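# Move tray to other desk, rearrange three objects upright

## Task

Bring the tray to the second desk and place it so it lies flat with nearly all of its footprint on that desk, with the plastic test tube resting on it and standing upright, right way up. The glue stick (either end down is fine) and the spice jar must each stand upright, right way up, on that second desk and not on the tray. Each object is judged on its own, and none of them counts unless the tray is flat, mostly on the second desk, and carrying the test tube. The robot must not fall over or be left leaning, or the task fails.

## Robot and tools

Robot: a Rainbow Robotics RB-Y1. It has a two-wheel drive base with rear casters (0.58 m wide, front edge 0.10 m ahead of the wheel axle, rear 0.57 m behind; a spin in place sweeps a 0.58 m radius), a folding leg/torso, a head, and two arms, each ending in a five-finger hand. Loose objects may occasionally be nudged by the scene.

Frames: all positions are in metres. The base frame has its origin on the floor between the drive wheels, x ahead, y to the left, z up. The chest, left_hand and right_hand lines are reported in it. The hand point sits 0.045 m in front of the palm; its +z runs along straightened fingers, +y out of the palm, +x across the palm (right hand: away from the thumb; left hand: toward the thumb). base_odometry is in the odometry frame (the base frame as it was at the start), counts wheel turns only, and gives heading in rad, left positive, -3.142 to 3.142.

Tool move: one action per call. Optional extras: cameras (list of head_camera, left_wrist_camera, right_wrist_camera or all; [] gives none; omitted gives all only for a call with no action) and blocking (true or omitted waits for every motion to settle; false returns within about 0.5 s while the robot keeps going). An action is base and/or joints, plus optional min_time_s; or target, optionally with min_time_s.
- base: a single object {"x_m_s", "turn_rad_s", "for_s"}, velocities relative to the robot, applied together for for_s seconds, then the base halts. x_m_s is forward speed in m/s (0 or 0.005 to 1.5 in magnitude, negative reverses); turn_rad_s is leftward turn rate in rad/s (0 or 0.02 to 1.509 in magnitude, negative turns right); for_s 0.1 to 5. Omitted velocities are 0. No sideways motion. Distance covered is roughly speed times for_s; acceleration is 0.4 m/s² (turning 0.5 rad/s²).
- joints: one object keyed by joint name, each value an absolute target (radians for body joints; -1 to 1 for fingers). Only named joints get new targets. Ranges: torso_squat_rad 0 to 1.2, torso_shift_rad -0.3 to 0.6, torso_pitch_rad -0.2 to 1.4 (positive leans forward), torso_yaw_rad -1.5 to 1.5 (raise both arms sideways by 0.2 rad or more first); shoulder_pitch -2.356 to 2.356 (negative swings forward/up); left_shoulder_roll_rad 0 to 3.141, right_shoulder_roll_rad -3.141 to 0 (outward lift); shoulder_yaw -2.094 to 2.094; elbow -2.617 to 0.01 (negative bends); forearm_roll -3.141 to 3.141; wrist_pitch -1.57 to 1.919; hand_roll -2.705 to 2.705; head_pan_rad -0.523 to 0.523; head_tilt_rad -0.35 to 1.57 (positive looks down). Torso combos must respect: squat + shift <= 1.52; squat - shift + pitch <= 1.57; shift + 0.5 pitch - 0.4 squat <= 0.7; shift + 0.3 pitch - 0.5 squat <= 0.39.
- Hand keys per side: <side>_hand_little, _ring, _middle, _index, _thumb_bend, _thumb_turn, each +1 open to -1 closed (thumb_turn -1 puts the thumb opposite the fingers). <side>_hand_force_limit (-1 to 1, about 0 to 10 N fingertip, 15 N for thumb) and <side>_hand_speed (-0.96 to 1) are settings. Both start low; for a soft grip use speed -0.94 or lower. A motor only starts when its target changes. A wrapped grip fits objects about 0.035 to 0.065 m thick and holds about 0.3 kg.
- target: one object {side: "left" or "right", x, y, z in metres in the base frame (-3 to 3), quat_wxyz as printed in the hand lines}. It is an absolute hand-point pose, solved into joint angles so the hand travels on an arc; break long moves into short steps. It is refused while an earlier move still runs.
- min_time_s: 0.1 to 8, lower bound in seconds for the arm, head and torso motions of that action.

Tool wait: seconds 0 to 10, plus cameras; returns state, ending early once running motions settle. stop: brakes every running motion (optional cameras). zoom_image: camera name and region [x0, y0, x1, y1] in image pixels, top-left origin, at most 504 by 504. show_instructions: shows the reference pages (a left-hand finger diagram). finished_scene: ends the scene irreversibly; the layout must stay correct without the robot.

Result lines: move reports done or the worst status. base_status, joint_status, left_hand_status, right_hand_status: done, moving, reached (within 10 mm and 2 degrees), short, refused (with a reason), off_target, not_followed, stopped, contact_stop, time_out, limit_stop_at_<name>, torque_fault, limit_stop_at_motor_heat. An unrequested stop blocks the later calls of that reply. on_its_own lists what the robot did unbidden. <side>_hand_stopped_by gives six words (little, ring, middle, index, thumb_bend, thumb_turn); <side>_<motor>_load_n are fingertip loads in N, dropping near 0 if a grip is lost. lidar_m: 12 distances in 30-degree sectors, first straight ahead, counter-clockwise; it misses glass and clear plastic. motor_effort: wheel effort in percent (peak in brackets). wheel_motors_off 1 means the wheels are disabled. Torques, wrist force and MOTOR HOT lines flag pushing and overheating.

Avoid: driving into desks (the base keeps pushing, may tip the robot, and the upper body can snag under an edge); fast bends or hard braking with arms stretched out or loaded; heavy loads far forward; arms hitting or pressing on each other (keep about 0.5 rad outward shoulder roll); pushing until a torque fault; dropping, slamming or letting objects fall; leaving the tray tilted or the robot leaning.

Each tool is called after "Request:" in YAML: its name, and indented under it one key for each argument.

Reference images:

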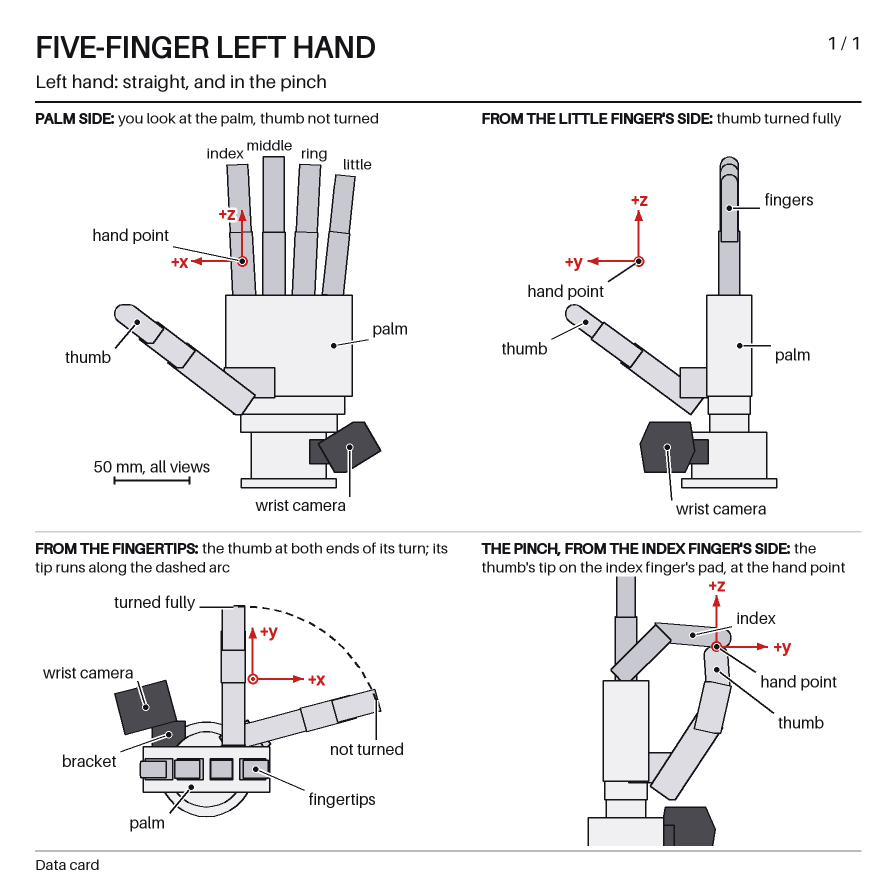

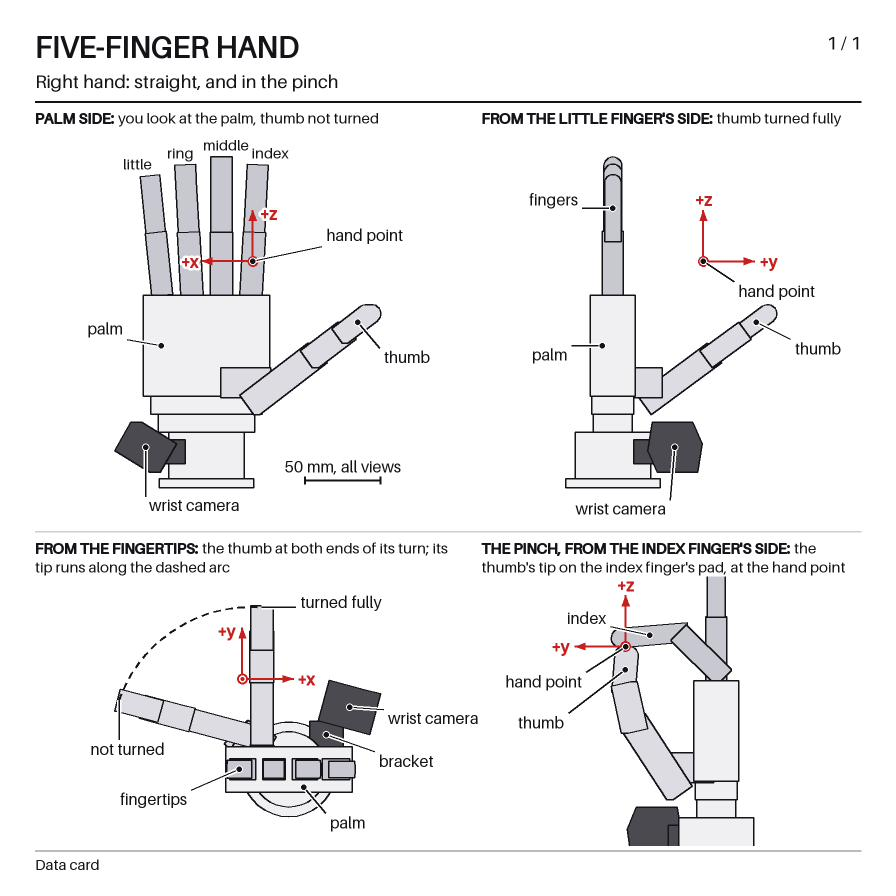

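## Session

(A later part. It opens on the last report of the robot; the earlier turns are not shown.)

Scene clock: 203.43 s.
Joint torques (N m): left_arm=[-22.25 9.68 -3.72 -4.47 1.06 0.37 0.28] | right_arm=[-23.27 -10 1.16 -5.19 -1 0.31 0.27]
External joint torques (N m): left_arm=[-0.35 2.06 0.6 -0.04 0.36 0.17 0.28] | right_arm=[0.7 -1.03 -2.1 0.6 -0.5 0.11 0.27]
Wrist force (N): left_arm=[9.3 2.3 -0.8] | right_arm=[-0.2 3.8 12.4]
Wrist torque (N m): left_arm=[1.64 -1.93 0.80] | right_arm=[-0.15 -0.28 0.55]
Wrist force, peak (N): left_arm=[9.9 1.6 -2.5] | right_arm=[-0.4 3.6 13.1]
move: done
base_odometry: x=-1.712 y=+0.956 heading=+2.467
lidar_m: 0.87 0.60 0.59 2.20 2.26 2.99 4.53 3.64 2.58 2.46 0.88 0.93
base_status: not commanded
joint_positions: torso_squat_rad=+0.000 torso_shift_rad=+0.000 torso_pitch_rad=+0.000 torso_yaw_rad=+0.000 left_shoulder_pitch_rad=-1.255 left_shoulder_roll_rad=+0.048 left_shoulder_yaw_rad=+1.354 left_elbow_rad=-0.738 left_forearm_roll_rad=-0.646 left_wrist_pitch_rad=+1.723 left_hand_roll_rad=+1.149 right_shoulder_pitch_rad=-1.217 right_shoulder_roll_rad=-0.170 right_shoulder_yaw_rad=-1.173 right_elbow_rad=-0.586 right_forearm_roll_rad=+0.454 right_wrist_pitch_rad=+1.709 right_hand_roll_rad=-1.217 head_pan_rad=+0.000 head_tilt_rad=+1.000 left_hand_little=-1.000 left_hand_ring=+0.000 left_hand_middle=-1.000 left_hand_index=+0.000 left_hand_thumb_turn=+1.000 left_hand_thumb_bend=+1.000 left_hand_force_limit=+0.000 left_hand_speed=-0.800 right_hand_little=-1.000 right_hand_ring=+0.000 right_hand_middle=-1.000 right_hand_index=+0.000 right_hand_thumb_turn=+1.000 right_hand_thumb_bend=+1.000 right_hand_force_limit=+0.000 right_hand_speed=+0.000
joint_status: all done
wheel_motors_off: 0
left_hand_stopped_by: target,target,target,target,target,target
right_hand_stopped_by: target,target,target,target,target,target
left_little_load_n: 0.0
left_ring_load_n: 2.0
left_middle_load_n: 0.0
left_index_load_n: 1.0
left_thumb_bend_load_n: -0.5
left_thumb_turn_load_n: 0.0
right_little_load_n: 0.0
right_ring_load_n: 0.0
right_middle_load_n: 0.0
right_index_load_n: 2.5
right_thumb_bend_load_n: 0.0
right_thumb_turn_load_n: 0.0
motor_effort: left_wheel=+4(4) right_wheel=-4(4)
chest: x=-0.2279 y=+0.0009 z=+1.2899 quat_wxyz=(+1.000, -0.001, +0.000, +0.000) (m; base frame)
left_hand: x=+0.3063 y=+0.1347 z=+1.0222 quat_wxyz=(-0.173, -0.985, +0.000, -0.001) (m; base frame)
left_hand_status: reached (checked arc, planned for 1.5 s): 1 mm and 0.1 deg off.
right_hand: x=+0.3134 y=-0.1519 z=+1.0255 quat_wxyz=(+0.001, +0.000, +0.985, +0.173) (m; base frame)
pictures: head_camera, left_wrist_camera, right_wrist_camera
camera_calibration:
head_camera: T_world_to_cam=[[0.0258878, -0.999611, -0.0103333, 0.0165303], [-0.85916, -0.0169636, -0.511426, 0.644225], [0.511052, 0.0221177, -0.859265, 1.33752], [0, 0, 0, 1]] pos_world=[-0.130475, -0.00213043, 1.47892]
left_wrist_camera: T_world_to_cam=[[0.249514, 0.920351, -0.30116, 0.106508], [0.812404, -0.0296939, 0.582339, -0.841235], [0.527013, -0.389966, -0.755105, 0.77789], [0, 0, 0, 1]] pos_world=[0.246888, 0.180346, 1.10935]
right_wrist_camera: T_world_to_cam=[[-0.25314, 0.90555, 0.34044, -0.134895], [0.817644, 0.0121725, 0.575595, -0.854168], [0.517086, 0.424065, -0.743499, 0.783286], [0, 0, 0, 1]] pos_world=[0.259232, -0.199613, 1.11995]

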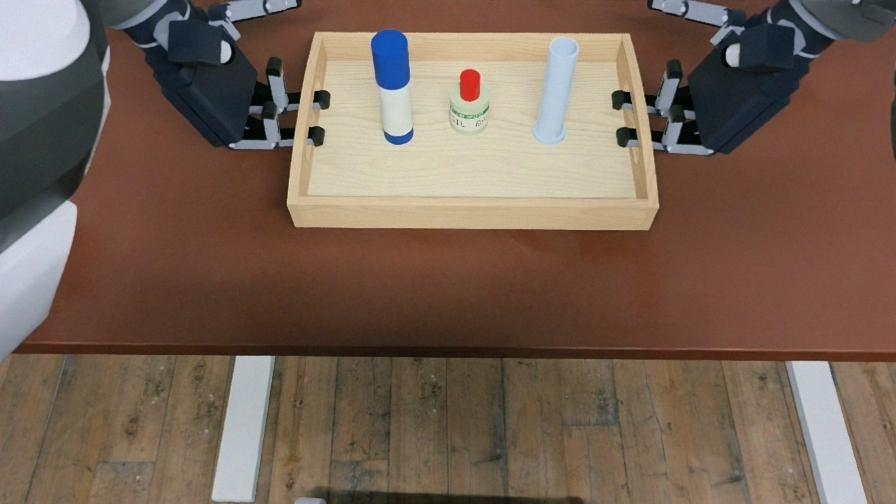

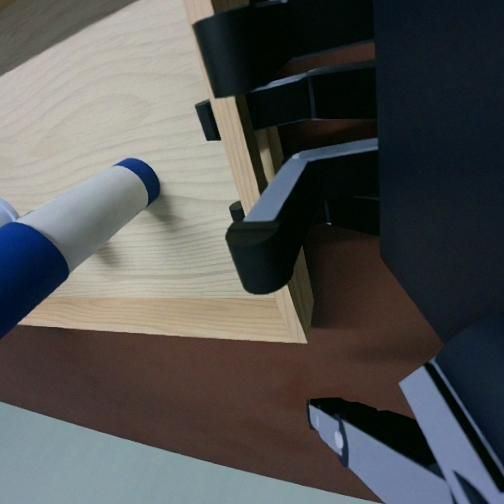

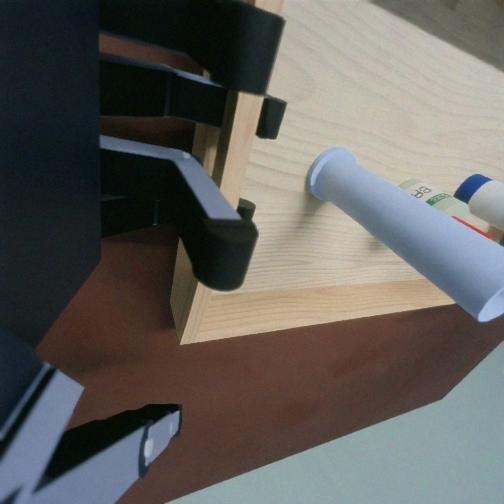

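Request:
move:
  target: {"side":"right","x":0.314,"y":-0.152,"z":1.014,"quat_wxyz":[0,0,0.9848,0.1736]}
  min_time_s: 1.5

Request:
move:
  target: {"side":"left","x":0.307,"y":0.135,"z":1.011,"quat_wxyz":[0.1736,0.9848,0,0]}
  min_time_s: 1.5
  cameras: ["head_camera"]

Scene clock: 205.43 s.
Joint torques (N m): left_arm=[-21.95 8.8 -3.37 -4.85 0.85 0.36 0.09] | right_arm=[-23.29 -11.15 1.14 -5.4 -0.94 -0.02 -0.33]
External joint torques (N m): left_arm=[-0.06 1.18 0.96 -0.41 0.15 0.16 0.1] | right_arm=[0.64 -2.16 -1.86 0.35 -0.43 -0.22 -0.33]
Wrist force (N): left_arm=[9.9 3.3 -1.8] | right_arm=[-0.1 4.7 11.7]
Wrist torque (N m): left_arm=[1.64 -2.00 0.81] | right_arm=[-0.20 -0.29 0.38]
Wrist force, peak (N): left_arm=[10.1 2.9 -2.3] | right_arm=[-0.2 4.3 13.4]
move: done
base_odometry: x=-1.712 y=+0.956 heading=+2.467
lidar_m: 0.88 0.60 0.59 2.20 2.26 2.99 4.53 3.63 2.58 2.46 0.88 0.92
base_status: not commanded
joint_positions: torso_squat_rad=+0.000 torso_shift_rad=+0.000 torso_pitch_rad=+0.000 torso_yaw_rad=+0.000 left_shoulder_pitch_rad=-1.255 left_shoulder_roll_rad=+0.048 left_shoulder_yaw_rad=+1.354 left_elbow_rad=-0.738 left_forearm_roll_rad=-0.646 left_wrist_pitch_rad=+1.723 left_hand_roll_rad=+1.149 right_shoulder_pitch_rad=-1.207 right_shoulder_roll_rad=-0.182 right_shoulder_yaw_rad=-1.176 right_elbow_rad=-0.540 right_forearm_roll_rad=+0.450 right_wrist_pitch_rad=+1.666 right_hand_roll_rad=-1.221 head_pan_rad=+0.000 head_tilt_rad=+1.000 left_hand_little=-1.000 left_hand_ring=+0.000 left_hand_middle=-1.000 left_hand_index=+0.000 left_hand_thumb_turn=+1.000 left_hand_thumb_bend=+1.000 left_hand_force_limit=+0.000 left_hand_speed=-0.800 right_hand_little=-1.000 right_hand_ring=+0.000 right_hand_middle=-1.000 right_hand_index=+0.000 right_hand_thumb_turn=+1.000 right_hand_thumb_bend=+1.000 right_hand_force_limit=+0.000 right_hand_speed=+0.000
joint_status: all done
wheel_motors_off: 0
left_hand_stopped_by: target,target,target,target,target,target
right_hand_stopped_by: target,target,target,target,target,target
left_little_load_n: 0.0
left_ring_load_n: 2.0
left_middle_load_n: 0.0
left_index_load_n: 1.0
left_thumb_bend_load_n: 0.0
left_thumb_turn_load_n: 0.0
right_little_load_n: 0.0
right_ring_load_n: 0.5
right_middle_load_n: 0.5
right_index_load_n: 2.5
right_thumb_bend_load_n: 0.0
right_thumb_turn_load_n: 0.0
motor_effort: left_wheel=+4(5) right_wheel=-3(4)
chest: x=-0.2279 y=+0.0009 z=+1.2899 quat_wxyz=(+1.000, -0.001, +0.000, +0.000) (m; base frame)
left_hand: x=+0.3063 y=+0.1348 z=+1.0222 quat_wxyz=(-0.174, -0.985, +0.000, -0.001) (m; base frame)
right_hand: x=+0.3134 y=-0.1516 z=+1.0144 quat_wxyz=(+0.002, +0.000, +0.985, +0.173) (m; base frame)
right_hand_status: reached (checked arc, planned for 1.5 s): 1 mm and 0.2 deg off.
pictures: none

Scene clock: 207.27 s.
Joint torques (N m): left_arm=[-21.55 9.07 -3 -4.39 0.91 0.41 0.19] | right_arm=[-23.24 -9.85 1.36 -5.38 -0.88 0.21 -0.17]
External joint torques (N m): left_arm=[0.32 1.46 1.1 0.02 0.21 0.21 0.19] | right_arm=[0.68 -0.85 -1.64 0.37 -0.37 0.01 -0.17]
Wrist force (N): left_arm=[9.4 2.0 -1.1] | right_arm=[-0.3 3.9 12.9]
Wrist torque (N m): left_arm=[1.57 -1.95 0.81] | right_arm=[-0.17 -0.25 0.40]
Wrist force, peak (N): left_arm=[10.4 2.6 -1.2] | right_arm=[-0.1 4.4 13.4]
move: done
base_odometry: x=-1.712 y=+0.956 heading=+2.467
lidar_m: 0.88 0.59 0.59 2.20 2.25 2.99 4.53 3.64 2.58 2.45 0.89 0.92
base_status: not commanded
joint_positions: torso_squat_rad=+0.000 torso_shift_rad=+0.000 torso_pitch_rad=+0.000 torso_yaw_rad=+0.000 left_shoulder_pitch_rad=-1.240 left_shoulder_roll_rad=+0.058 left_shoulder_yaw_rad=+1.358 left_elbow_rad=-0.701 left_forearm_roll_rad=-0.641 left_wrist_pitch_rad=+1.688 left_hand_roll_rad=+1.154 right_shoulder_pitch_rad=-1.207 right_shoulder_roll_rad=-0.182 right_shoulder_yaw_rad=-1.176 right_elbow_rad=-0.540 right_forearm_roll_rad=+0.450 right_wrist_pitch_rad=+1.666 right_hand_roll_rad=-1.221 head_pan_rad=+0.000 head_tilt_rad=+1.000 left_hand_little=-1.000 left_hand_ring=+0.000 left_hand_middle=-1.000 left_hand_index=+0.000 left_hand_thumb_turn=+1.000 left_hand_thumb_bend=+1.000 left_hand_force_limit=+0.000 left_hand_speed=-0.800 right_hand_little=-1.000 right_hand_ring=+0.000 right_hand_middle=-1.000 right_hand_index=+0.000 right_hand_thumb_turn=+1.000 right_hand_thumb_bend=+1.000 right_hand_force_limit=+0.000 right_hand_speed=+0.000
joint_status: all done
wheel_motors_off: 0
left_hand_stopped_by: target,target,target,target,target,target
right_hand_stopped_by: target,target,target,target,target,target
left_little_load_n: 0.0
left_ring_load_n: 2.0
left_middle_load_n: 0.0
left_index_load_n: 0.5
left_thumb_bend_load_n: 0.0
left_thumb_turn_load_n: 0.0
right_little_load_n: 0.0
right_ring_load_n: 0.0
right_middle_load_n: 0.0
right_index_load_n: 2.5
right_thumb_bend_load_n: -0.5
right_thumb_turn_load_n: 0.0
motor_effort: left_wheel=+4(4) right_wheel=-3(4)
chest: x=-0.2279 y=+0.0009 z=+1.2899 quat_wxyz=(+1.000, -0.001, +0.000, +0.000) (m; base frame)
left_hand: x=+0.3064 y=+0.1347 z=+1.0111 quat_wxyz=(-0.173, -0.985, +0.000, -0.001) (m; base frame)
left_hand_status: reached (checked arc, planned for 1.5 s): 1 mm and 0.1 deg off.
right_hand: x=+0.3134 y=-0.1518 z=+1.0144 quat_wxyz=(+0.002, +0.001, +0.985, +0.173) (m; base frame)
pictures: head_camera
camera_calibration:
head_camera: T_world_to_cam=[[0.0258878, -0.999611, -0.0103333, 0.0165303], [-0.85916, -0.0169636, -0.511426, 0.644225], [0.511052, 0.0221177, -0.859265, 1.33752], [0, 0, 0, 1]] pos_world=[-0.130475, -0.00213043, 1.47892]

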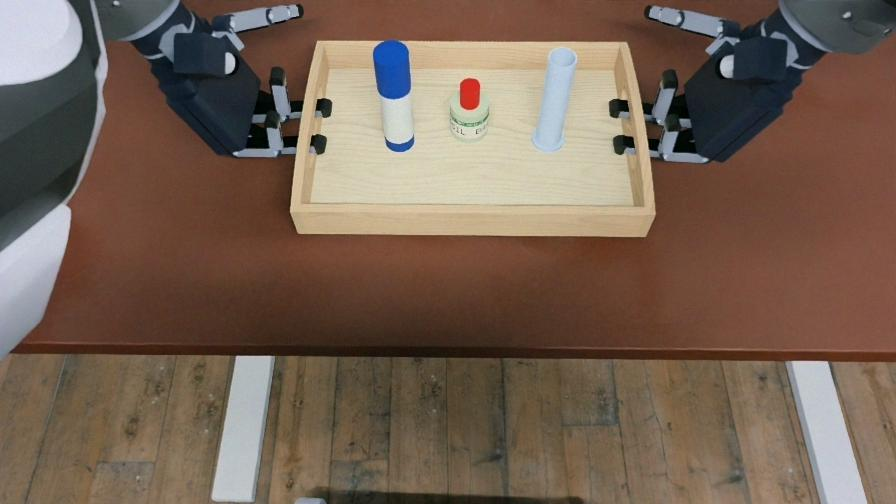

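Request:
move:
  target: {"side":"right","x":0.314,"y":-0.152,"z":1.008,"quat_wxyz":[0,0,0.9848,0.1736]}
  min_time_s: 1

Request:
move:
  target: {"side":"left","x":0.307,"y":0.135,"z":1.007,"quat_wxyz":[0.1736,0.9848,0,0]}
  min_time_s: 1

Request:
move:
  target: {"side":"right","x":0.314,"y":-0.152,"z":1.004,"quat_wxyz":[0,0,0.9848,0.1736]}
  min_time_s: 1

Request:
move:
  target: {"side":"left","x":0.307,"y":0.135,"z":1.0045,"quat_wxyz":[0.1736,0.9848,0,0]}
  min_time_s: 1
  cameras: ["all"]

Scene clock: 208.93 s.
Joint torques (N m): left_arm=[-22.17 8.57 -3.65 -4.63 0.61 0.42 0.16] | right_arm=[-23.12 -11.09 0.65 -5.44 -0.9 0.03 -0.35]
External joint torques (N m): left_arm=[-0.3 0.95 0.45 -0.22 -0.09 0.23 0.16] | right_arm=[0.82 -2.04 -2.09 0.27 -0.39 -0.16 -0.35]
Wrist force (N): left_arm=[9.4 2.9 -0.3] | right_arm=[-0.1 4.2 13.2]
Wrist torque (N m): left_arm=[1.63 -1.90 0.78] | right_arm=[-0.20 -0.29 0.37]
Wrist force, peak (N): left_arm=[10.3 3.4 -1.9] | right_arm=[0.0 4.1 13.4]
move: done
base_odometry: x=-1.712 y=+0.956 heading=+2.467
lidar_m: 0.87 0.60 0.59 2.20 2.26 2.99 4.53 3.64 2.58 2.45 0.89 0.92
base_status: not commanded
joint_positions: torso_squat_rad=+0.000 torso_shift_rad=+0.000 torso_pitch_rad=+0.000 torso_yaw_rad=+0.000 left_shoulder_pitch_rad=-1.240 left_shoulder_roll_rad=+0.058 left_shoulder_yaw_rad=+1.358 left_elbow_rad=-0.701 left_forearm_roll_rad=-0.641 left_wrist_pitch_rad=+1.688 left_hand_roll_rad=+1.154 right_shoulder_pitch_rad=-1.205 right_shoulder_roll_rad=-0.198 right_shoulder_yaw_rad=-1.178 right_elbow_rad=-0.495 right_forearm_roll_rad=+0.448 right_wrist_pitch_rad=+1.635 right_hand_roll_rad=-1.227 head_pan_rad=+0.000 head_tilt_rad=+1.000 left_hand_little=-1.000 left_hand_ring=+0.000 left_hand_middle=-1.000 left_hand_index=+0.000 left_hand_thumb_turn=+1.000 left_hand_thumb_bend=+1.000 left_hand_force_limit=+0.000 left_hand_speed=-0.800 right_hand_little=-1.000 right_hand_ring=+0.000 right_hand_middle=-1.000 right_hand_index=+0.000 right_hand_thumb_turn=+1.000 right_hand_thumb_bend=+1.000 right_hand_force_limit=+0.000 right_hand_speed=+0.000
joint_status: all done
wheel_motors_off: 0
left_hand_stopped_by: target,target,target,target,target,target
right_hand_stopped_by: target,target,target,target,target,target
left_little_load_n: 0.0
left_ring_load_n: 2.0
left_middle_load_n: 0.0
left_index_load_n: 0.5
left_thumb_bend_load_n: 0.0
left_thumb_turn_load_n: 0.0
right_little_load_n: 0.0
right_ring_load_n: 0.5
right_middle_load_n: 0.0
right_index_load_n: 2.5
right_thumb_bend_load_n: 0.0
right_thumb_turn_load_n: 0.0
motor_effort: left_wheel=+4(4) right_wheel=-3(4)
chest: x=-0.2279 y=+0.0009 z=+1.2899 quat_wxyz=(+1.000, -0.001, +0.000, +0.000) (m; base frame)
left_hand: x=+0.3064 y=+0.1348 z=+1.0111 quat_wxyz=(-0.173, -0.985, +0.000, -0.001) (m; base frame)
right_hand: x=+0.3136 y=-0.1516 z=+1.0082 quat_wxyz=(+0.001, +0.000, +0.985, +0.173) (m; base frame)
right_hand_status: reached (checked arc, planned for 1.0 s): 1 mm and 0.2 deg off.
pictures: none

Scene clock: 210.27 s.
Joint torques (N m): left_arm=[-21.57 9.41 -2.71 -4.48 0.94 0.41 0.26] | right_arm=[-23.35 -10.19 0.82 -5.36 -0.84 0.18 -0.25]
External joint torques (N m): left_arm=[0.32 1.78 1.24 -0.09 0.24 0.22 0.26] | right_arm=[0.58 -1.13 -1.92 0.35 -0.33 -0.02 -0.25]
Wrist force (N): left_arm=[10.2 2.9 -1.7] | right_arm=[-0.3 3.9 12.0]
Wrist torque (N m): left_arm=[1.69 -2.04 0.85] | right_arm=[-0.19 -0.32 0.40]
Wrist force, peak (N): left_arm=[10.1 3.4 -1.9] | right_arm=[-0.2 4.4 13.3]
move: done
base_odometry: x=-1.712 y=+0.956 heading=+2.467
lidar_m: 0.87 0.60 0.59 2.20 2.26 2.99 4.53 3.64 2.58 2.45 0.89 0.92
base_status: not commanded
joint_positions: torso_squat_rad=+0.000 torso_shift_rad=+0.000 torso_pitch_rad=+0.000 torso_yaw_rad=+0.000 left_shoulder_pitch_rad=-1.236 left_shoulder_roll_rad=+0.067 left_shoulder_yaw_rad=+1.359 left_elbow_rad=-0.675 left_forearm_roll_rad=-0.639 left_wrist_pitch_rad=+1.671 left_hand_roll_rad=+1.159 right_shoulder_pitch_rad=-1.205 right_shoulder_roll_rad=-0.198 right_shoulder_yaw_rad=-1.178 right_elbow_rad=-0.495 right_forearm_roll_rad=+0.448 right_wrist_pitch_rad=+1.635 right_hand_roll_rad=-1.227 head_pan_rad=+0.000 head_tilt_rad=+1.000 left_hand_little=-1.000 left_hand_ring=+0.000 left_hand_middle=-1.000 left_hand_index=+0.000 left_hand_thumb_turn=+1.000 left_hand_thumb_bend=+1.000 left_hand_force_limit=+0.000 left_hand_speed=-0.800 right_hand_little=-1.000 right_hand_ring=+0.000 right_hand_middle=-1.000 right_hand_index=+0.000 right_hand_thumb_turn=+1.000 right_hand_thumb_bend=+1.000 right_hand_force_limit=+0.000 right_hand_speed=+0.000
joint_status: all done
wheel_motors_off: 0
left_hand_stopped_by: target,target,target,target,target,target
right_hand_stopped_by: target,target,target,target,target,target
left_little_load_n: 0.0
left_ring_load_n: 2.5
left_middle_load_n: 0.0
left_index_load_n: 0.0
left_thumb_bend_load_n: 0.0
left_thumb_turn_load_n: 0.0
right_little_load_n: 0.0
right_ring_load_n: 0.5
right_middle_load_n: 0.0
right_index_load_n: 1.5
right_thumb_bend_load_n: 0.0
right_thumb_turn_load_n: 0.0
motor_effort: left_wheel=+4(4) right_wheel=-3(4)
chest: x=-0.2279 y=+0.0009 z=+1.2899 quat_wxyz=(+1.000, -0.001, +0.000, +0.000) (m; base frame)
left_hand: x=+0.3067 y=+0.1348 z=+1.0069 quat_wxyz=(-0.173, -0.985, +0.000, +0.000) (m; base frame)
left_hand_status: reached (checked arc, planned for 1.0 s): 0 mm and 0.0 deg off.
right_hand: x=+0.3137 y=-0.1518 z=+1.0082 quat_wxyz=(+0.001, +0.000, +0.985, +0.173) (m; base frame)
pictures: none

Scene clock: 211.60 s.
Joint torques (N m): left_arm=[-21.55 9.04 -3.13 -4.23 0.67 0.51 0.18] | right_arm=[-24.07 -9.89 0.7 -4.2 -0.62 0.2 -0.23]
External joint torques (N m): left_arm=[0.33 1.4 0.82 0.16 -0.03 0.32 0.19] | right_arm=[-0.13 -0.79 -1.83 1.48 -0.11 0.01 -0.24]
Wrist force (N): left_arm=[9.4 2.1 -2.6] | right_arm=[-0.8 4.3 8.8]
Wrist torque (N m): left_arm=[1.72 -1.92 0.83] | right_arm=[-0.15 -0.26 0.34]
Wrist force, peak (N): left_arm=[10.5 3.5 -2.2] | right_arm=[-0.3 4.1 13.2]
move: done
base_odometry: x=-1.712 y=+0.956 heading=+2.467
lidar_m: 0.88 0.60 0.59 2.20 2.26 2.99 4.53 3.64 2.57 2.46 0.88 0.92
base_status: not commanded
joint_positions: torso_squat_rad=+0.000 torso_shift_rad=+0.000 torso_pitch_rad=+0.000 torso_yaw_rad=+0.000 left_shoulder_pitch_rad=-1.236 left_shoulder_roll_rad=+0.067 left_shoulder_yaw_rad=+1.359 left_elbow_rad=-0.675 left_forearm_roll_rad=-0.639 left_wrist_pitch_rad=+1.671 left_hand_roll_rad=+1.159 right_shoulder_pitch_rad=-1.205 right_shoulder_roll_rad=-0.212 right_shoulder_yaw_rad=-1.179 right_elbow_rad=-0.457 right_forearm_roll_rad=+0.447 right_wrist_pitch_rad=+1.611 right_hand_roll_rad=-1.233 head_pan_rad=+0.000 head_tilt_rad=+1.000 left_hand_little=-1.000 left_hand_ring=+0.000 left_hand_middle=-1.000 left_hand_index=+0.000 left_hand_thumb_turn=+1.000 left_hand_thumb_bend=+1.000 left_hand_force_limit=+0.000 left_hand_speed=-0.800 right_hand_little=-1.000 right_hand_ring=+0.000 right_hand_middle=-1.000 right_hand_index=+0.000 right_hand_thumb_turn=+1.000 right_hand_thumb_bend=+1.000 right_hand_force_limit=+0.000 right_hand_speed=+0.000
joint_status: all done
wheel_motors_off: 0
left_hand_stopped_by: target,target,target,target,target,target
right_hand_stopped_by: target,target,target,target,target,target
left_little_load_n: 0.0
left_ring_load_n: 2.5
left_middle_load_n: 0.0
left_index_load_n: 0.0
left_thumb_bend_load_n: 0.0
left_thumb_turn_load_n: 0.0
right_little_load_n: 0.0
right_ring_load_n: 0.0
right_middle_load_n: 0.0
right_index_load_n: -1.0
right_thumb_bend_load_n: 0.0
right_thumb_turn_load_n: 0.0
motor_effort: left_wheel=+3(5) right_wheel=-3(4)
chest: x=-0.2279 y=+0.0009 z=+1.2899 quat_wxyz=(+1.000, -0.001, +0.000, +0.000) (m; base frame)
left_hand: x=+0.3067 y=+0.1348 z=+1.0069 quat_wxyz=(-0.173, -0.985, +0.000, +0.000) (m; base frame)
right_hand: x=+0.3138 y=-0.1519 z=+1.0041 quat_wxyz=(+0.001, +0.000, +0.985, +0.173) (m; base frame)
right_hand_status: reached (checked arc, planned for 1.0 s): 0 mm and 0.2 deg off.
pictures: none

Scene clock: 212.93 s.
Joint torques (N m): left_arm=[-20.76 8.67 -3.09 -3.89 0.61 0.29 0.25] | right_arm=[-24.33 -9.84 0.63 -4.38 -0.69 0.15 -0.22]
External joint torques (N m): left_arm=[1.13 1.02 0.77 0.5 -0.09 0.1 0.25] | right_arm=[-0.38 -0.73 -1.9 1.3 -0.18 -0.04 -0.22]
Wrist force (N): left_arm=[9.6 2.6 -3.3] | right_arm=[-0.8 4.1 9.4]
Wrist torque (N m): left_arm=[1.69 -2.03 0.80] | right_arm=[-0.12 -0.26 0.35]
Wrist force, peak (N): left_arm=[9.8 2.2 -3.2] | right_arm=[-0.8 4.1 9.9]
move: done
base_odometry: x=-1.712 y=+0.956 heading=+2.467
lidar_m: 0.87 0.60 0.59 2.20 2.26 2.99 4.54 3.63 2.57 2.45 0.88 0.92
base_status: not commanded
joint_positions: torso_squat_rad=+0.000 torso_shift_rad=+0.000 torso_pitch_rad=+0.000 torso_yaw_rad=+0.000 left_shoulder_pitch_rad=-1.234 left_shoulder_roll_rad=+0.073 left_shoulder_yaw_rad=+1.360 left_elbow_rad=-0.661 left_forearm_roll_rad=-0.638 left_wrist_pitch_rad=+1.662 left_hand_roll_rad=+1.162 right_shoulder_pitch_rad=-1.205 right_shoulder_roll_rad=-0.212 right_shoulder_yaw_rad=-1.179 right_elbow_rad=-0.457 right_forearm_roll_rad=+0.447 right_wrist_pitch_rad=+1.611 right_hand_roll_rad=-1.233 head_pan_rad=+0.000 head_tilt_rad=+1.000 left_hand_little=-1.000 left_hand_ring=+0.000 left_hand_middle=-1.000 left_hand_index=+0.000 left_hand_thumb_turn=+1.000 left_hand_thumb_bend=+1.000 left_hand_force_limit=+0.000 left_hand_speed=-0.800 right_hand_little=-1.000 right_hand_ring=+0.000 right_hand_middle=-1.000 right_hand_index=+0.000 right_hand_thumb_turn=+1.000 right_hand_thumb_bend=+1.000 right_hand_force_limit=+0.000 right_hand_speed=+0.000
joint_status: all done
wheel_motors_off: 0
left_hand_stopped_by: target,target,target,target,target,target
right_hand_stopped_by: target,target,target,target,target,target
left_little_load_n: 0.0
left_ring_load_n: 0.0
left_middle_load_n: 0.0
left_index_load_n: 0.5
left_thumb_bend_load_n: -0.5
left_thumb_turn_load_n: 0.0
right_little_load_n: 0.0
right_ring_load_n: 0.0
right_middle_load_n: 0.0
right_index_load_n: -1.0
right_thumb_bend_load_n: 0.0
right_thumb_turn_load_n: 0.0
motor_effort: left_wheel=+4(4) right_wheel=-3(4)
chest: x=-0.2279 y=+0.0009 z=+1.2899 quat_wxyz=(+1.000, -0.001, +0.000, +0.000) (m; base frame)
left_hand: x=+0.3069 y=+0.1348 z=+1.0045 quat_wxyz=(-0.173, -0.985, +0.000, +0.000) (m; base frame)
left_hand_status: reached (checked arc, planned for 1.0 s): 0 mm and 0.0 deg off.
right_hand: x=+0.3138 y=-0.1519 z=+1.0041 quat_wxyz=(+0.001, +0.000, +0.985, +0.173) (m; base frame)
pictures: head_camera, left_wrist_camera, right_wrist_camera
camera_calibration:
head_camera: T_world_to_cam=[[0.0258878, -0.999611, -0.0103333, 0.0165303], [-0.85916, -0.0169636, -0.511426, 0.644225], [0.511052, 0.0221177, -0.859265, 1.33752], [0, 0, 0, 1]] pos_world=[-0.130475, -0.00213043, 1.47892]
left_wrist_camera: T_world_to_cam=[[0.249973, 0.920169, -0.301336, 0.101046], [0.812795, -0.0302885, 0.581762, -0.830772], [0.526192, -0.390349, -0.75548, 0.764933], [0, 0, 0, 1]] pos_world=[0.247487, 0.180448, 1.09165]
right_wrist_camera: T_world_to_cam=[[-0.253099, 0.90564, 0.340231, -0.127272], [0.817394, 0.0120637, 0.575952, -0.842526], [0.517501, 0.423876, -0.743318, 0.766826], [0, 0, 0, 1]] pos_world=[0.25963, -0.199613, 1.09855]

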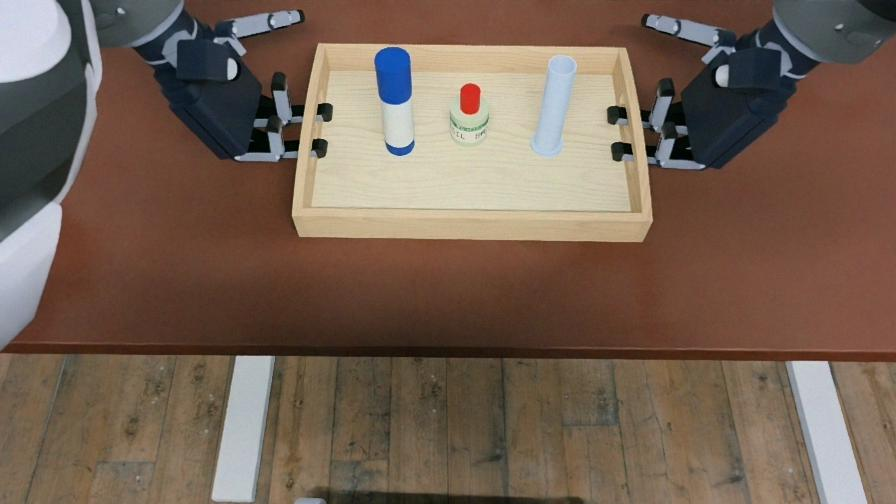

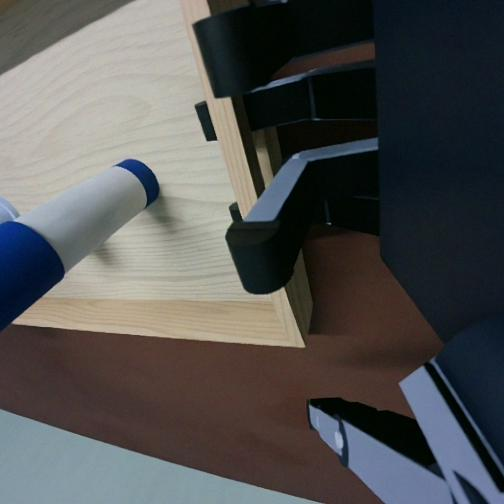

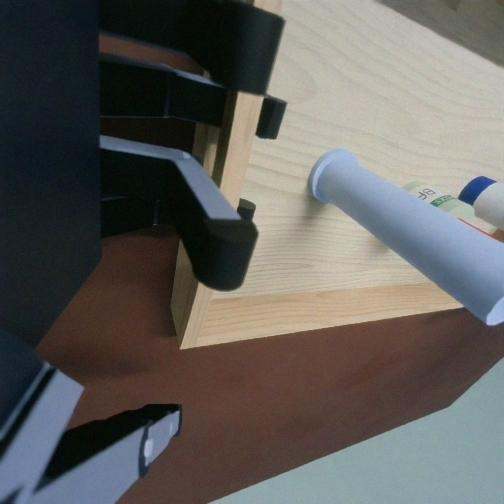

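Request:
move:
  cameras: ["head_camera", "left_wrist_camera"]
  target: {"side":"left","x":0.3069,"y":0.150,"z":1.0032,"quat_wxyz":[0.1736,0.9848,0,0]}
  min_time_s: 1.5

Scene clock: 223.90 s.
Joint torques (N m): left_arm=[-20.77 9.09 -3.08 -3.97 0.93 0.38 -0.46] | right_arm=[-24.22 -9.97 0.4 -4.24 -0.66 0.2 -0.18]
External joint torques (N m): left_arm=[1.13 1.19 0.59 0.43 0.23 0.18 -0.46] | right_arm=[-0.27 -0.86 -2.13 1.43 -0.15 0.01 -0.18]
Wrist force (N): left_arm=[9.9 2.0 -3.8] | right_arm=[-0.7 4.0 9.1]
Wrist torque (N m): left_arm=[1.64 -2.09 0.77] | right_arm=[-0.14 -0.29 0.33]
Wrist force, peak (N): left_arm=[10.3 2.8 -5.1] | right_arm=[-0.7 3.8 10.1]
move: done
base_odometry: x=-1.712 y=+0.956 heading=+2.467
lidar_m: 0.88 0.59 0.59 2.20 2.26 2.99 4.54 3.64 2.58 2.45 0.88 0.93
base_status: not commanded
joint_positions: torso_squat_rad=+0.000 torso_shift_rad=+0.000 torso_pitch_rad=+0.000 torso_yaw_rad=+0.000 left_shoulder_pitch_rad=-1.226 left_shoulder_roll_rad=+0.111 left_shoulder_yaw_rad=+1.363 left_elbow_rad=-0.633 left_forearm_roll_rad=-0.634 left_wrist_pitch_rad=+1.656 left_hand_roll_rad=+1.145 right_shoulder_pitch_rad=-1.205 right_shoulder_roll_rad=-0.212 right_shoulder_yaw_rad=-1.179 right_elbow_rad=-0.457 right_forearm_roll_rad=+0.447 right_wrist_pitch_rad=+1.611 right_hand_roll_rad=-1.233 head_pan_rad=+0.000 head_tilt_rad=+1.000 left_hand_little=-1.000 left_hand_ring=+0.000 left_hand_middle=-1.000 left_hand_index=+0.000 left_hand_thumb_turn=+1.000 left_hand_thumb_bend=+1.000 left_hand_force_limit=+0.000 left_hand_speed=-0.800 right_hand_little=-1.000 right_hand_ring=+0.000 right_hand_middle=-1.000 right_hand_index=+0.000 right_hand_thumb_turn=+1.000 right_hand_thumb_bend=+1.000 right_hand_force_limit=+0.000 right_hand_speed=+0.000
joint_status: all done
wheel_motors_off: 0
left_hand_stopped_by: target,target,target,target,target,target
right_hand_stopped_by: target,target,target,target,target,target
left_little_load_n: 0.0
left_ring_load_n: 0.0
left_middle_load_n: 0.0
left_index_load_n: 0.0
left_thumb_bend_load_n: 0.0
left_thumb_turn_load_n: 0.0
right_little_load_n: 0.0
right_ring_load_n: 0.0
right_middle_load_n: 0.0
right_index_load_n: -1.0
right_thumb_bend_load_n: 0.0
right_thumb_turn_load_n: 0.0
motor_effort: left_wheel=+4(5) right_wheel=-3(4)
chest: x=-0.2279 y=+0.0009 z=+1.2899 quat_wxyz=(+1.000, -0.001, +0.000, +0.000) (m; base frame)
left_hand: x=+0.3067 y=+0.1497 z=+1.0032 quat_wxyz=(-0.173, -0.985, +0.000, -0.001) (m; base frame)
left_hand_status: reached (checked arc, planned for 1.5 s): 0 mm and 0.1 deg off.
right_hand: x=+0.3138 y=-0.1519 z=+1.0041 quat_wxyz=(+0.001, +0.000, +0.985, +0.173) (m; base frame)
pictures: head_camera, left_wrist_camera
camera_calibration:
head_camera: T_world_to_cam=[[0.0258878, -0.999611, -0.0103333, 0.0165303], [-0.85916, -0.0169636, -0.511426, 0.644225], [0.511052, 0.0221177, -0.859265, 1.33752], [0, 0, 0, 1]] pos_world=[-0.130475, -0.00213043, 1.47892]
left_wrist_camera: T_world_to_cam=[[0.249102, 0.920788, -0.300163, 0.0859514], [0.811903, -0.0295826, 0.583042, -0.830554], [0.527978, -0.38894, -0.75496, 0.768647], [0, 0, 0, 1]] pos_world=[0.247091, 0.195244, 1.09034]

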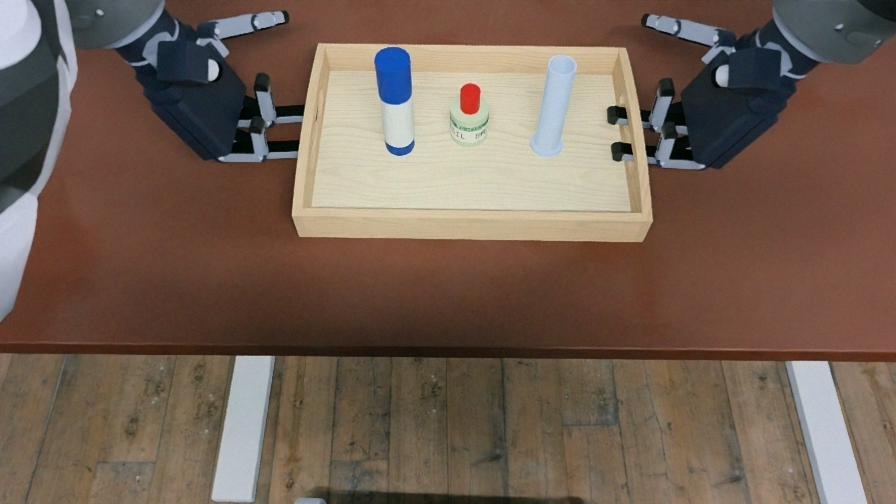

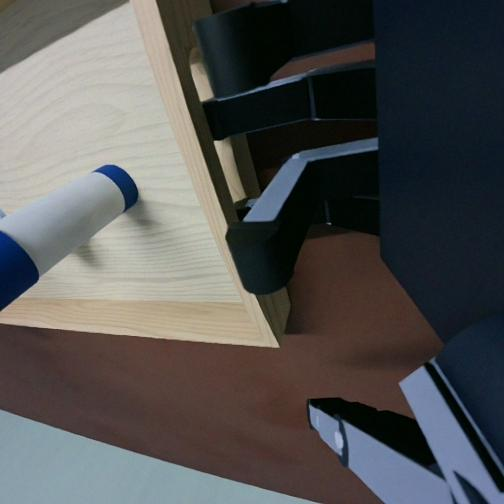

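Request:
move:
  cameras: []
  target: {"side":"left","x":0.3069,"y":0.162,"z":1.0022,"quat_wxyz":[0.1736,0.9848,0,0]}
  min_time_s: 1

Request:
move:
  cameras: ["head_camera", "left_wrist_camera"]
  target: {"side":"left","x":0.3069,"y":0.190,"z":1.0018,"quat_wxyz":[0.1736,0.9848,0,0]}
  min_time_s: 1.5

Request:
move:
  cameras: []
  target: {"side":"right","x":0.3138,"y":-0.165,"z":1.0045,"quat_wxyz":[0,0,0.9848,0.1736]}
  min_time_s: 1

Request:
move:
  cameras: ["head_camera", "right_wrist_camera"]
  target: {"side":"right","x":0.3138,"y":-0.180,"z":1.0035,"quat_wxyz":[0,0,0.9848,0.1736]}
  min_time_s: 1

Scene clock: 225.50 s.
Joint torques (N m): left_arm=[-20.85 9.28 -2.54 -4.1 0.93 0.21 -0.4] | right_arm=[-24.3 -9.82 0.69 -4.29 -0.6 0.21 -0.19]
External joint torques (N m): left_arm=[1.07 1.15 0.89 0.3 0.24 0.01 -0.4] | right_arm=[-0.35 -0.71 -1.83 1.39 -0.09 0.02 -0.19]
Wrist force (N): left_arm=[9.4 2.9 -3.3] | right_arm=[-0.4 3.9 9.8]
Wrist torque (N m): left_arm=[1.75 -2.03 0.70] | right_arm=[-0.12 -0.32 0.37]
Wrist force, peak (N): left_arm=[9.7 2.6 -3.9] | right_arm=[-0.6 3.9 10.0]
move: done
base_odometry: x=-1.712 y=+0.956 heading=+2.467
lidar_m: 0.87 0.60 0.59 2.20 2.25 2.99 4.53 3.64 2.58 2.45 0.89 0.93
base_status: not commanded
joint_positions: torso_squat_rad=+0.000 torso_shift_rad=+0.000 torso_pitch_rad=+0.000 torso_yaw_rad=+0.000 left_shoulder_pitch_rad=-1.221 left_shoulder_roll_rad=+0.150 left_shoulder_yaw_rad=+1.366 left_elbow_rad=-0.594 left_forearm_roll_rad=-0.631 left_wrist_pitch_rad=+1.647 left_hand_roll_rad=+1.136 right_shoulder_pitch_rad=-1.205 right_shoulder_roll_rad=-0.212 right_shoulder_yaw_rad=-1.179 right_elbow_rad=-0.457 right_forearm_roll_rad=+0.447 right_wrist_pitch_rad=+1.611 right_hand_roll_rad=-1.233 head_pan_rad=+0.000 head_tilt_rad=+1.000 left_hand_little=-1.000 left_hand_ring=+0.000 left_hand_middle=-1.000 left_hand_index=+0.000 left_hand_thumb_turn=+1.000 left_hand_thumb_bend=+1.000 left_hand_force_limit=+0.000 left_hand_speed=-0.800 right_hand_little=-1.000 right_hand_ring=+0.000 right_hand_middle=-1.000 right_hand_index=+0.000 right_hand_thumb_turn=+1.000 right_hand_thumb_bend=+1.000 right_hand_force_limit=+0.000 right_hand_speed=+0.000
joint_status: all done
wheel_motors_off: 0
left_hand_stopped_by: target,target,target,target,target,target
right_hand_stopped_by: target,target,target,target,target,target
left_little_load_n: 0.0
left_ring_load_n: 0.5
left_middle_load_n: 0.0
left_index_load_n: 0.0
left_thumb_bend_load_n: 0.0
left_thumb_turn_load_n: 0.0
right_little_load_n: 0.0
right_ring_load_n: 0.0
right_middle_load_n: 0.0
right_index_load_n: -0.5
right_thumb_bend_load_n: 0.0
right_thumb_turn_load_n: 0.0
motor_effort: left_wheel=+3(4) right_wheel=-3(4)
chest: x=-0.2279 y=+0.0009 z=+1.2899 quat_wxyz=(+1.000, -0.001, +0.000, +0.000) (m; base frame)
left_hand: x=+0.3066 y=+0.1618 z=+1.0022 quat_wxyz=(-0.173, -0.985, -0.001, -0.001) (m; base frame)
left_hand_status: reached (checked arc, planned for 1.0 s): 0 mm and 0.2 deg off.
right_hand: x=+0.3138 y=-0.1520 z=+1.0041 quat_wxyz=(+0.001, +0.000, +0.985, +0.173) (m; base frame)
pictures: none
No camera images: "cameras" was empty.

Scene clock: 227.33 s.
Joint torques (N m): left_arm=[-21.34 9.87 -2.24 -4.09 0.85 0.2 -0.44] | right_arm=[-24.18 -10 0.43 -4.3 -0.62 0.23 -0.25]
External joint torques (N m): left_arm=[0.55 1.24 0.78 0.35 0.16 -0.01 -0.44] | right_arm=[-0.24 -0.9 -2.09 1.38 -0.11 0.03 -0.25]
Wrist force (N): left_arm=[9.4 2.1 -3.2] | right_arm=[-0.6 3.9 9.7]
Wrist torque (N m): left_arm=[1.60 -2.04 0.73] | right_arm=[-0.14 -0.29 0.36]
Wrist force, peak (N): left_arm=[9.9 2.6 -3.5] | right_arm=[-0.7 3.9 10.0]
move: done
base_odometry: x=-1.712 y=+0.956 heading=+2.467
lidar_m: 0.88 0.60 0.59 2.20 2.26 2.99 4.53 3.64 2.58 2.45 0.88 0.93
base_status: not commanded
joint_positions: torso_squat_rad=+0.000 torso_shift_rad=+0.000 torso_pitch_rad=+0.000 torso_yaw_rad=+0.000 left_shoulder_pitch_rad=-1.210 left_shoulder_roll_rad=+0.226 left_shoulder_yaw_rad=+1.372 left_elbow_rad=-0.532 left_forearm_roll_rad=-0.624 left_wrist_pitch_rad=+1.632 left_hand_roll_rad=+1.112 right_shoulder_pitch_rad=-1.205 right_shoulder_roll_rad=-0.212 right_shoulder_yaw_rad=-1.179 right_elbow_rad=-0.457 right_forearm_roll_rad=+0.447 right_wrist_pitch_rad=+1.611 right_hand_roll_rad=-1.233 head_pan_rad=+0.000 head_tilt_rad=+1.000 left_hand_little=-1.000 left_hand_ring=+0.000 left_hand_middle=-1.000 left_hand_index=+0.000 left_hand_thumb_turn=+1.000 left_hand_thumb_bend=+1.000 left_hand_force_limit=+0.000 left_hand_speed=-0.800 right_hand_little=-1.000 right_hand_ring=+0.000 right_hand_middle=-1.000 right_hand_index=+0.000 right_hand_thumb_turn=+1.000 right_hand_thumb_bend=+1.000 right_hand_force_limit=+0.000 right_hand_speed=+0.000
joint_status: all done
wheel_motors_off: 0
left_hand_stopped_by: target,target,target,target,target,target
right_hand_stopped_by: target,target,target,target,target,target
left_little_load_n: 0.0
left_ring_load_n: 0.0
left_middle_load_n: 0.0
left_index_load_n: 0.0
left_thumb_bend_load_n: 0.0
left_thumb_turn_load_n: 0.0
right_little_load_n: 0.0
right_ring_load_n: 0.0
right_middle_load_n: 0.0
right_index_load_n: -0.5
right_thumb_bend_load_n: 0.0
right_thumb_turn_load_n: 0.0
motor_effort: left_wheel=+4(5) right_wheel=-4(4)
chest: x=-0.2279 y=+0.0009 z=+1.2899 quat_wxyz=(+1.000, -0.001, +0.000, +0.000) (m; base frame)
left_hand: x=+0.3062 y=+0.1894 z=+1.0019 quat_wxyz=(-0.171, -0.985, -0.002, -0.005) (m; base frame)
left_hand_status: reached (checked arc, planned for 1.5 s): 1 mm and 0.7 deg off.
right_hand: x=+0.3138 y=-0.1520 z=+1.0041 quat_wxyz=(+0.001, +0.000, +0.985, +0.173) (m; base frame)
pictures: head_camera, left_wrist_camera
camera_calibration:
head_camera: T_world_to_cam=[[0.0258878, -0.999611, -0.0103333, 0.0165303], [-0.85916, -0.0169636, -0.511426, 0.644225], [0.511052, 0.0221177, -0.859265, 1.33752], [0, 0, 0, 1]] pos_world=[-0.130475, -0.00213043, 1.47892]
left_wrist_camera: T_world_to_cam=[[0.246364, 0.923052, -0.295432, 0.0449062], [0.807879, -0.0271986, 0.58872, -0.833219], [0.535384, -0.383713, -0.752415, 0.777519], [0, 0, 0, 1]] pos_world=[0.245807, 0.234231, 1.08882]

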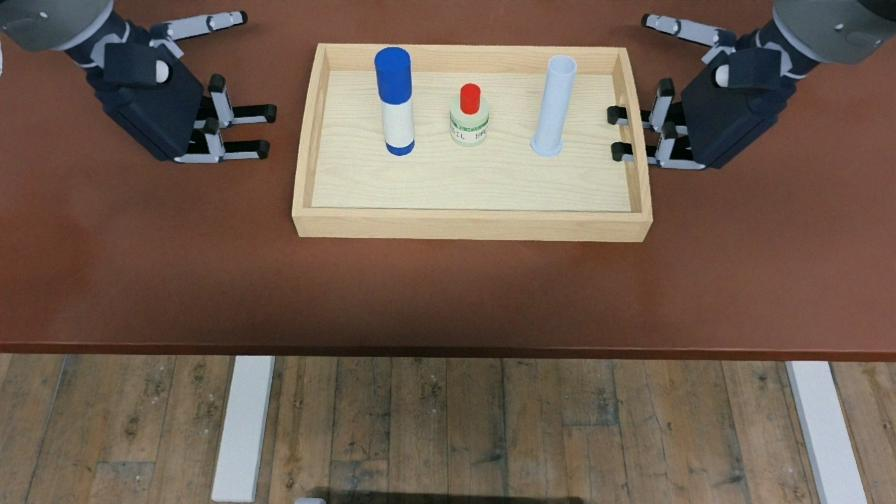

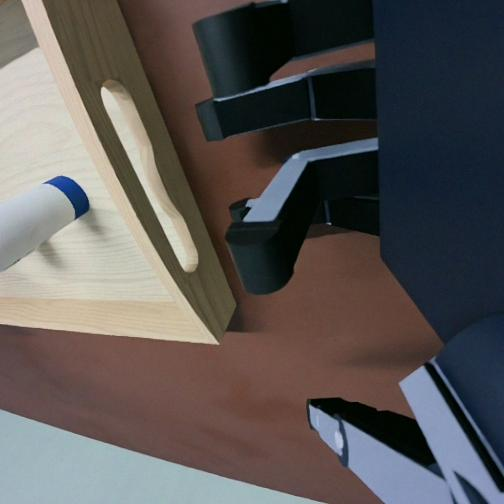

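Scene clock: 228.67 s.
Joint torques (N m): left_arm=[-21.04 9.62 -1.89 -3.86 0.84 0.26 -0.34] | right_arm=[-23.74 -10.7 0.15 -4.93 -1.06 0.19 0.33]
External joint torques (N m): left_arm=[0.84 0.99 1.13 0.57 0.15 0.06 -0.34] | right_arm=[0.19 -1.32 -2.15 0.75 -0.55 -0.01 0.33]
Wrist force (N): left_arm=[9.0 2.5 -3.6] | right_arm=[-0.4 3.5 11.3]
Wrist torque (N m): left_arm=[1.69 -1.96 0.71] | right_arm=[-0.16 -0.35 0.43]
Wrist force, peak (N): left_arm=[10.2 2.6 -3.3] | right_arm=[-0.4 3.7 12.5]
move: done
base_odometry: x=-1.712 y=+0.956 heading=+2.467
lidar_m: 0.88 0.59 0.59 2.20 2.26 3.00 4.53 3.64 2.58 2.46 0.88 0.93
base_status: not commanded
joint_positions: torso_squat_rad=+0.000 torso_shift_rad=+0.000 torso_pitch_rad=+0.000 torso_yaw_rad=+0.000 left_shoulder_pitch_rad=-1.210 left_shoulder_roll_rad=+0.226 left_shoulder_yaw_rad=+1.372 left_elbow_rad=-0.532 left_forearm_roll_rad=-0.624 left_wrist_pitch_rad=+1.632 left_hand_roll_rad=+1.112 right_shoulder_pitch_rad=-1.205 right_shoulder_roll_rad=-0.251 right_shoulder_yaw_rad=-1.182 right_elbow_rad=-0.419 right_forearm_roll_rad=+0.443 right_wrist_pitch_rad=+1.600 right_hand_roll_rad=-1.221 head_pan_rad=+0.000 head_tilt_rad=+1.000 left_hand_little=-1.000 left_hand_ring=+0.000 left_hand_middle=-1.000 left_hand_index=+0.000 left_hand_thumb_turn=+1.000 left_hand_thumb_bend=+1.000 left_hand_force_limit=+0.000 left_hand_speed=-0.800 right_hand_little=-1.000 right_hand_ring=+0.000 right_hand_middle=-1.000 right_hand_index=+0.000 right_hand_thumb_turn=+1.000 right_hand_thumb_bend=+1.000 right_hand_force_limit=+0.000 right_hand_speed=+0.000
joint_status: all done
wheel_motors_off: 0
left_hand_stopped_by: target,target,target,target,target,target
right_hand_stopped_by: target,target,target,target,target,target
left_little_load_n: 0.0
left_ring_load_n: 0.0
left_middle_load_n: 0.0
left_index_load_n: 0.0
left_thumb_bend_load_n: 0.0
left_thumb_turn_load_n: 0.0
right_little_load_n: 0.0
right_ring_load_n: 1.5
right_middle_load_n: 0.0
right_index_load_n: 0.0
right_thumb_bend_load_n: 0.0
right_thumb_turn_load_n: 0.0
motor_effort: left_wheel=+4(4) right_wheel=-3(4)
chest: x=-0.2279 y=+0.0009 z=+1.2899 quat_wxyz=(+1.000, -0.001, +0.000, +0.000) (m; base frame)
left_hand: x=+0.3062 y=+0.1894 z=+1.0019 quat_wxyz=(-0.171, -0.985, -0.002, -0.005) (m; base frame)
right_hand: x=+0.3135 y=-0.1647 z=+1.0046 quat_wxyz=(+0.002, +0.001, +0.985, +0.173) (m; base frame)
right_hand_status: reached (checked arc, planned for 1.0 s): 0 mm and 0.3 deg off.
pictures: none
No camera images: "cameras" was empty.

Scene clock: 230.00 s.
Joint torques (N m): left_arm=[-20.61 9.65 -2.41 -4.05 0.83 0.36 -0.35] | right_arm=[-22.23 -10.87 -0.18 -4.59 -0.96 0.09 0.23]
External joint torques (N m): left_arm=[1.27 1.02 0.61 0.39 0.14 0.16 -0.35] | right_arm=[1.65 -1.19 -2.16 1.08 -0.45 -0.1 0.23]
Wrist force (N): left_arm=[9.3 2.5 -3.6] | right_arm=[-0.5 3.9 10.2]
Wrist torque (N m): left_arm=[1.70 -2.03 0.71] | right_arm=[-0.14 -0.27 0.44]
Wrist force, peak (N): left_arm=[10.3 2.4 -3.8] | right_arm=[-0.3 3.6 12.5]
move: done
base_odometry: x=-1.712 y=+0.956 heading=+2.467
lidar_m: 0.88 0.60 0.59 2.20 2.25 2.99 4.53 3.64 2.58 2.45 0.88 0.92
base_status: not commanded
joint_positions: torso_squat_rad=+0.000 torso_shift_rad=+0.000 torso_pitch_rad=+0.000 torso_yaw_rad=+0.000 left_shoulder_pitch_rad=-1.210 left_shoulder_roll_rad=+0.226 left_shoulder_yaw_rad=+1.372 left_elbow_rad=-0.532 left_forearm_roll_rad=-0.624 left_wrist_pitch_rad=+1.632 left_hand_roll_rad=+1.112 right_shoulder_pitch_rad=-1.205 right_shoulder_roll_rad=-0.299 right_shoulder_yaw_rad=-1.185 right_elbow_rad=-0.366 right_forearm_roll_rad=+0.439 right_wrist_pitch_rad=+1.578 right_hand_roll_rad=-1.209 head_pan_rad=+0.000 head_tilt_rad=+1.000 left_hand_little=-1.000 left_hand_ring=+0.000 left_hand_middle=-1.000 left_hand_index=+0.000 left_hand_thumb_turn=+1.000 left_hand_thumb_bend=+1.000 left_hand_force_limit=+0.000 left_hand_speed=-0.800 right_hand_little=-1.000 right_hand_ring=+0.000 right_hand_middle=-1.000 right_hand_index=+0.000 right_hand_thumb_turn=+1.000 right_hand_thumb_bend=+1.000 right_hand_force_limit=+0.000 right_hand_speed=+0.000
joint_status: all done
wheel_motors_off: 0
left_hand_stopped_by: target,target,target,target,target,target
right_hand_stopped_by: target,target,target,target,target,target
left_little_load_n: 0.0
left_ring_load_n: 0.0
left_middle_load_n: 0.0
left_index_load_n: 0.0
left_thumb_bend_load_n: 0.0
left_thumb_turn_load_n: 0.0
right_little_load_n: 0.0
right_ring_load_n: 0.0
right_middle_load_n: 0.0
right_index_load_n: 0.0
right_thumb_bend_load_n: 0.0
right_thumb_turn_load_n: 0.0
motor_effort: left_wheel=+4(5) right_wheel=-3(4)
chest: x=-0.2279 y=+0.0009 z=+1.2899 quat_wxyz=(+1.000, -0.001, +0.000, +0.000) (m; base frame)
left_hand: x=+0.3062 y=+0.1894 z=+1.0019 quat_wxyz=(-0.171, -0.985, -0.002, -0.005) (m; base frame)
right_hand: x=+0.3135 y=-0.1796 z=+1.0039 quat_wxyz=(+0.005, +0.002, +0.985, +0.172) (m; base frame)
right_hand_status: reached (checked arc, planned for 1.0 s): 1 mm and 0.7 deg off.
pictures: head_camera, right_wrist_camera
camera_calibration:
head_camera: T_world_to_cam=[[0.0258878, -0.999611, -0.0103333, 0.0165303], [-0.85916, -0.0169636, -0.511426, 0.644225], [0.511052, 0.0221177, -0.859265, 1.33752], [0, 0, 0, 1]] pos_world=[-0.130475, -0.00213043, 1.47892]
right_wrist_camera: T_world_to_cam=[[-0.251033, 0.907863, 0.335809, -0.0979601], [0.813113, 0.00954762, 0.582027, -0.84705], [0.525194, 0.419159, -0.740592, 0.772585], [0, 0, 0, 1]] pos_world=[0.258399, -0.226814, 1.09807]

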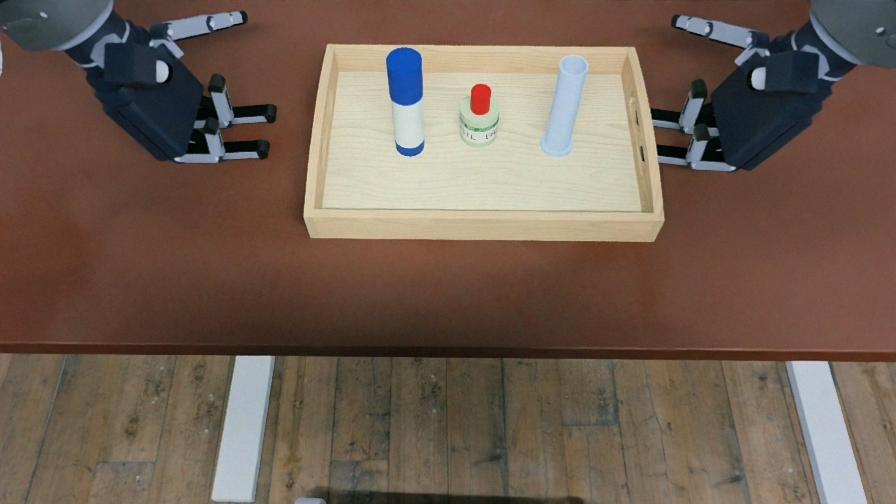

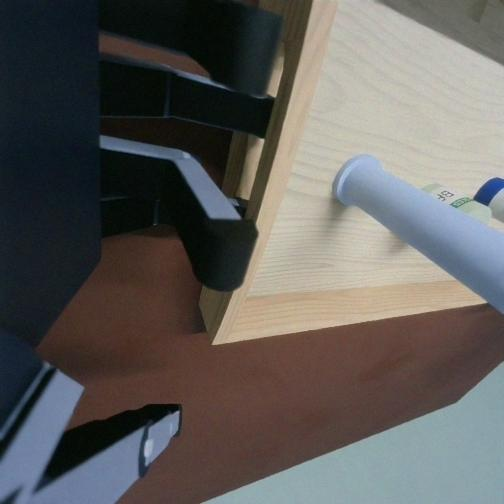

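Request:
zoom_image:
  camera: "right_wrist_camera"
  region: [150, 0, 400, 350]

Request:
zoom_image:
  camera: "head_camera"
  region: [580, 40, 780, 200]

Scaled by 1.440 from the camera's 504x504 image, which has a finer 720x720 frame.

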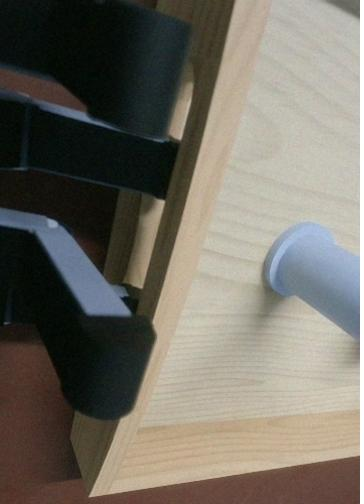

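Scaled by 2.520 from the camera's 896x504 image, which has a finer 1280x720 frame.

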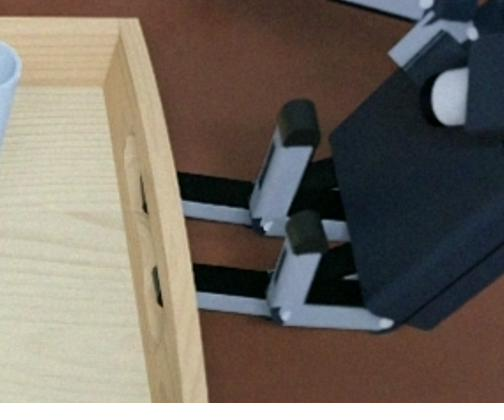

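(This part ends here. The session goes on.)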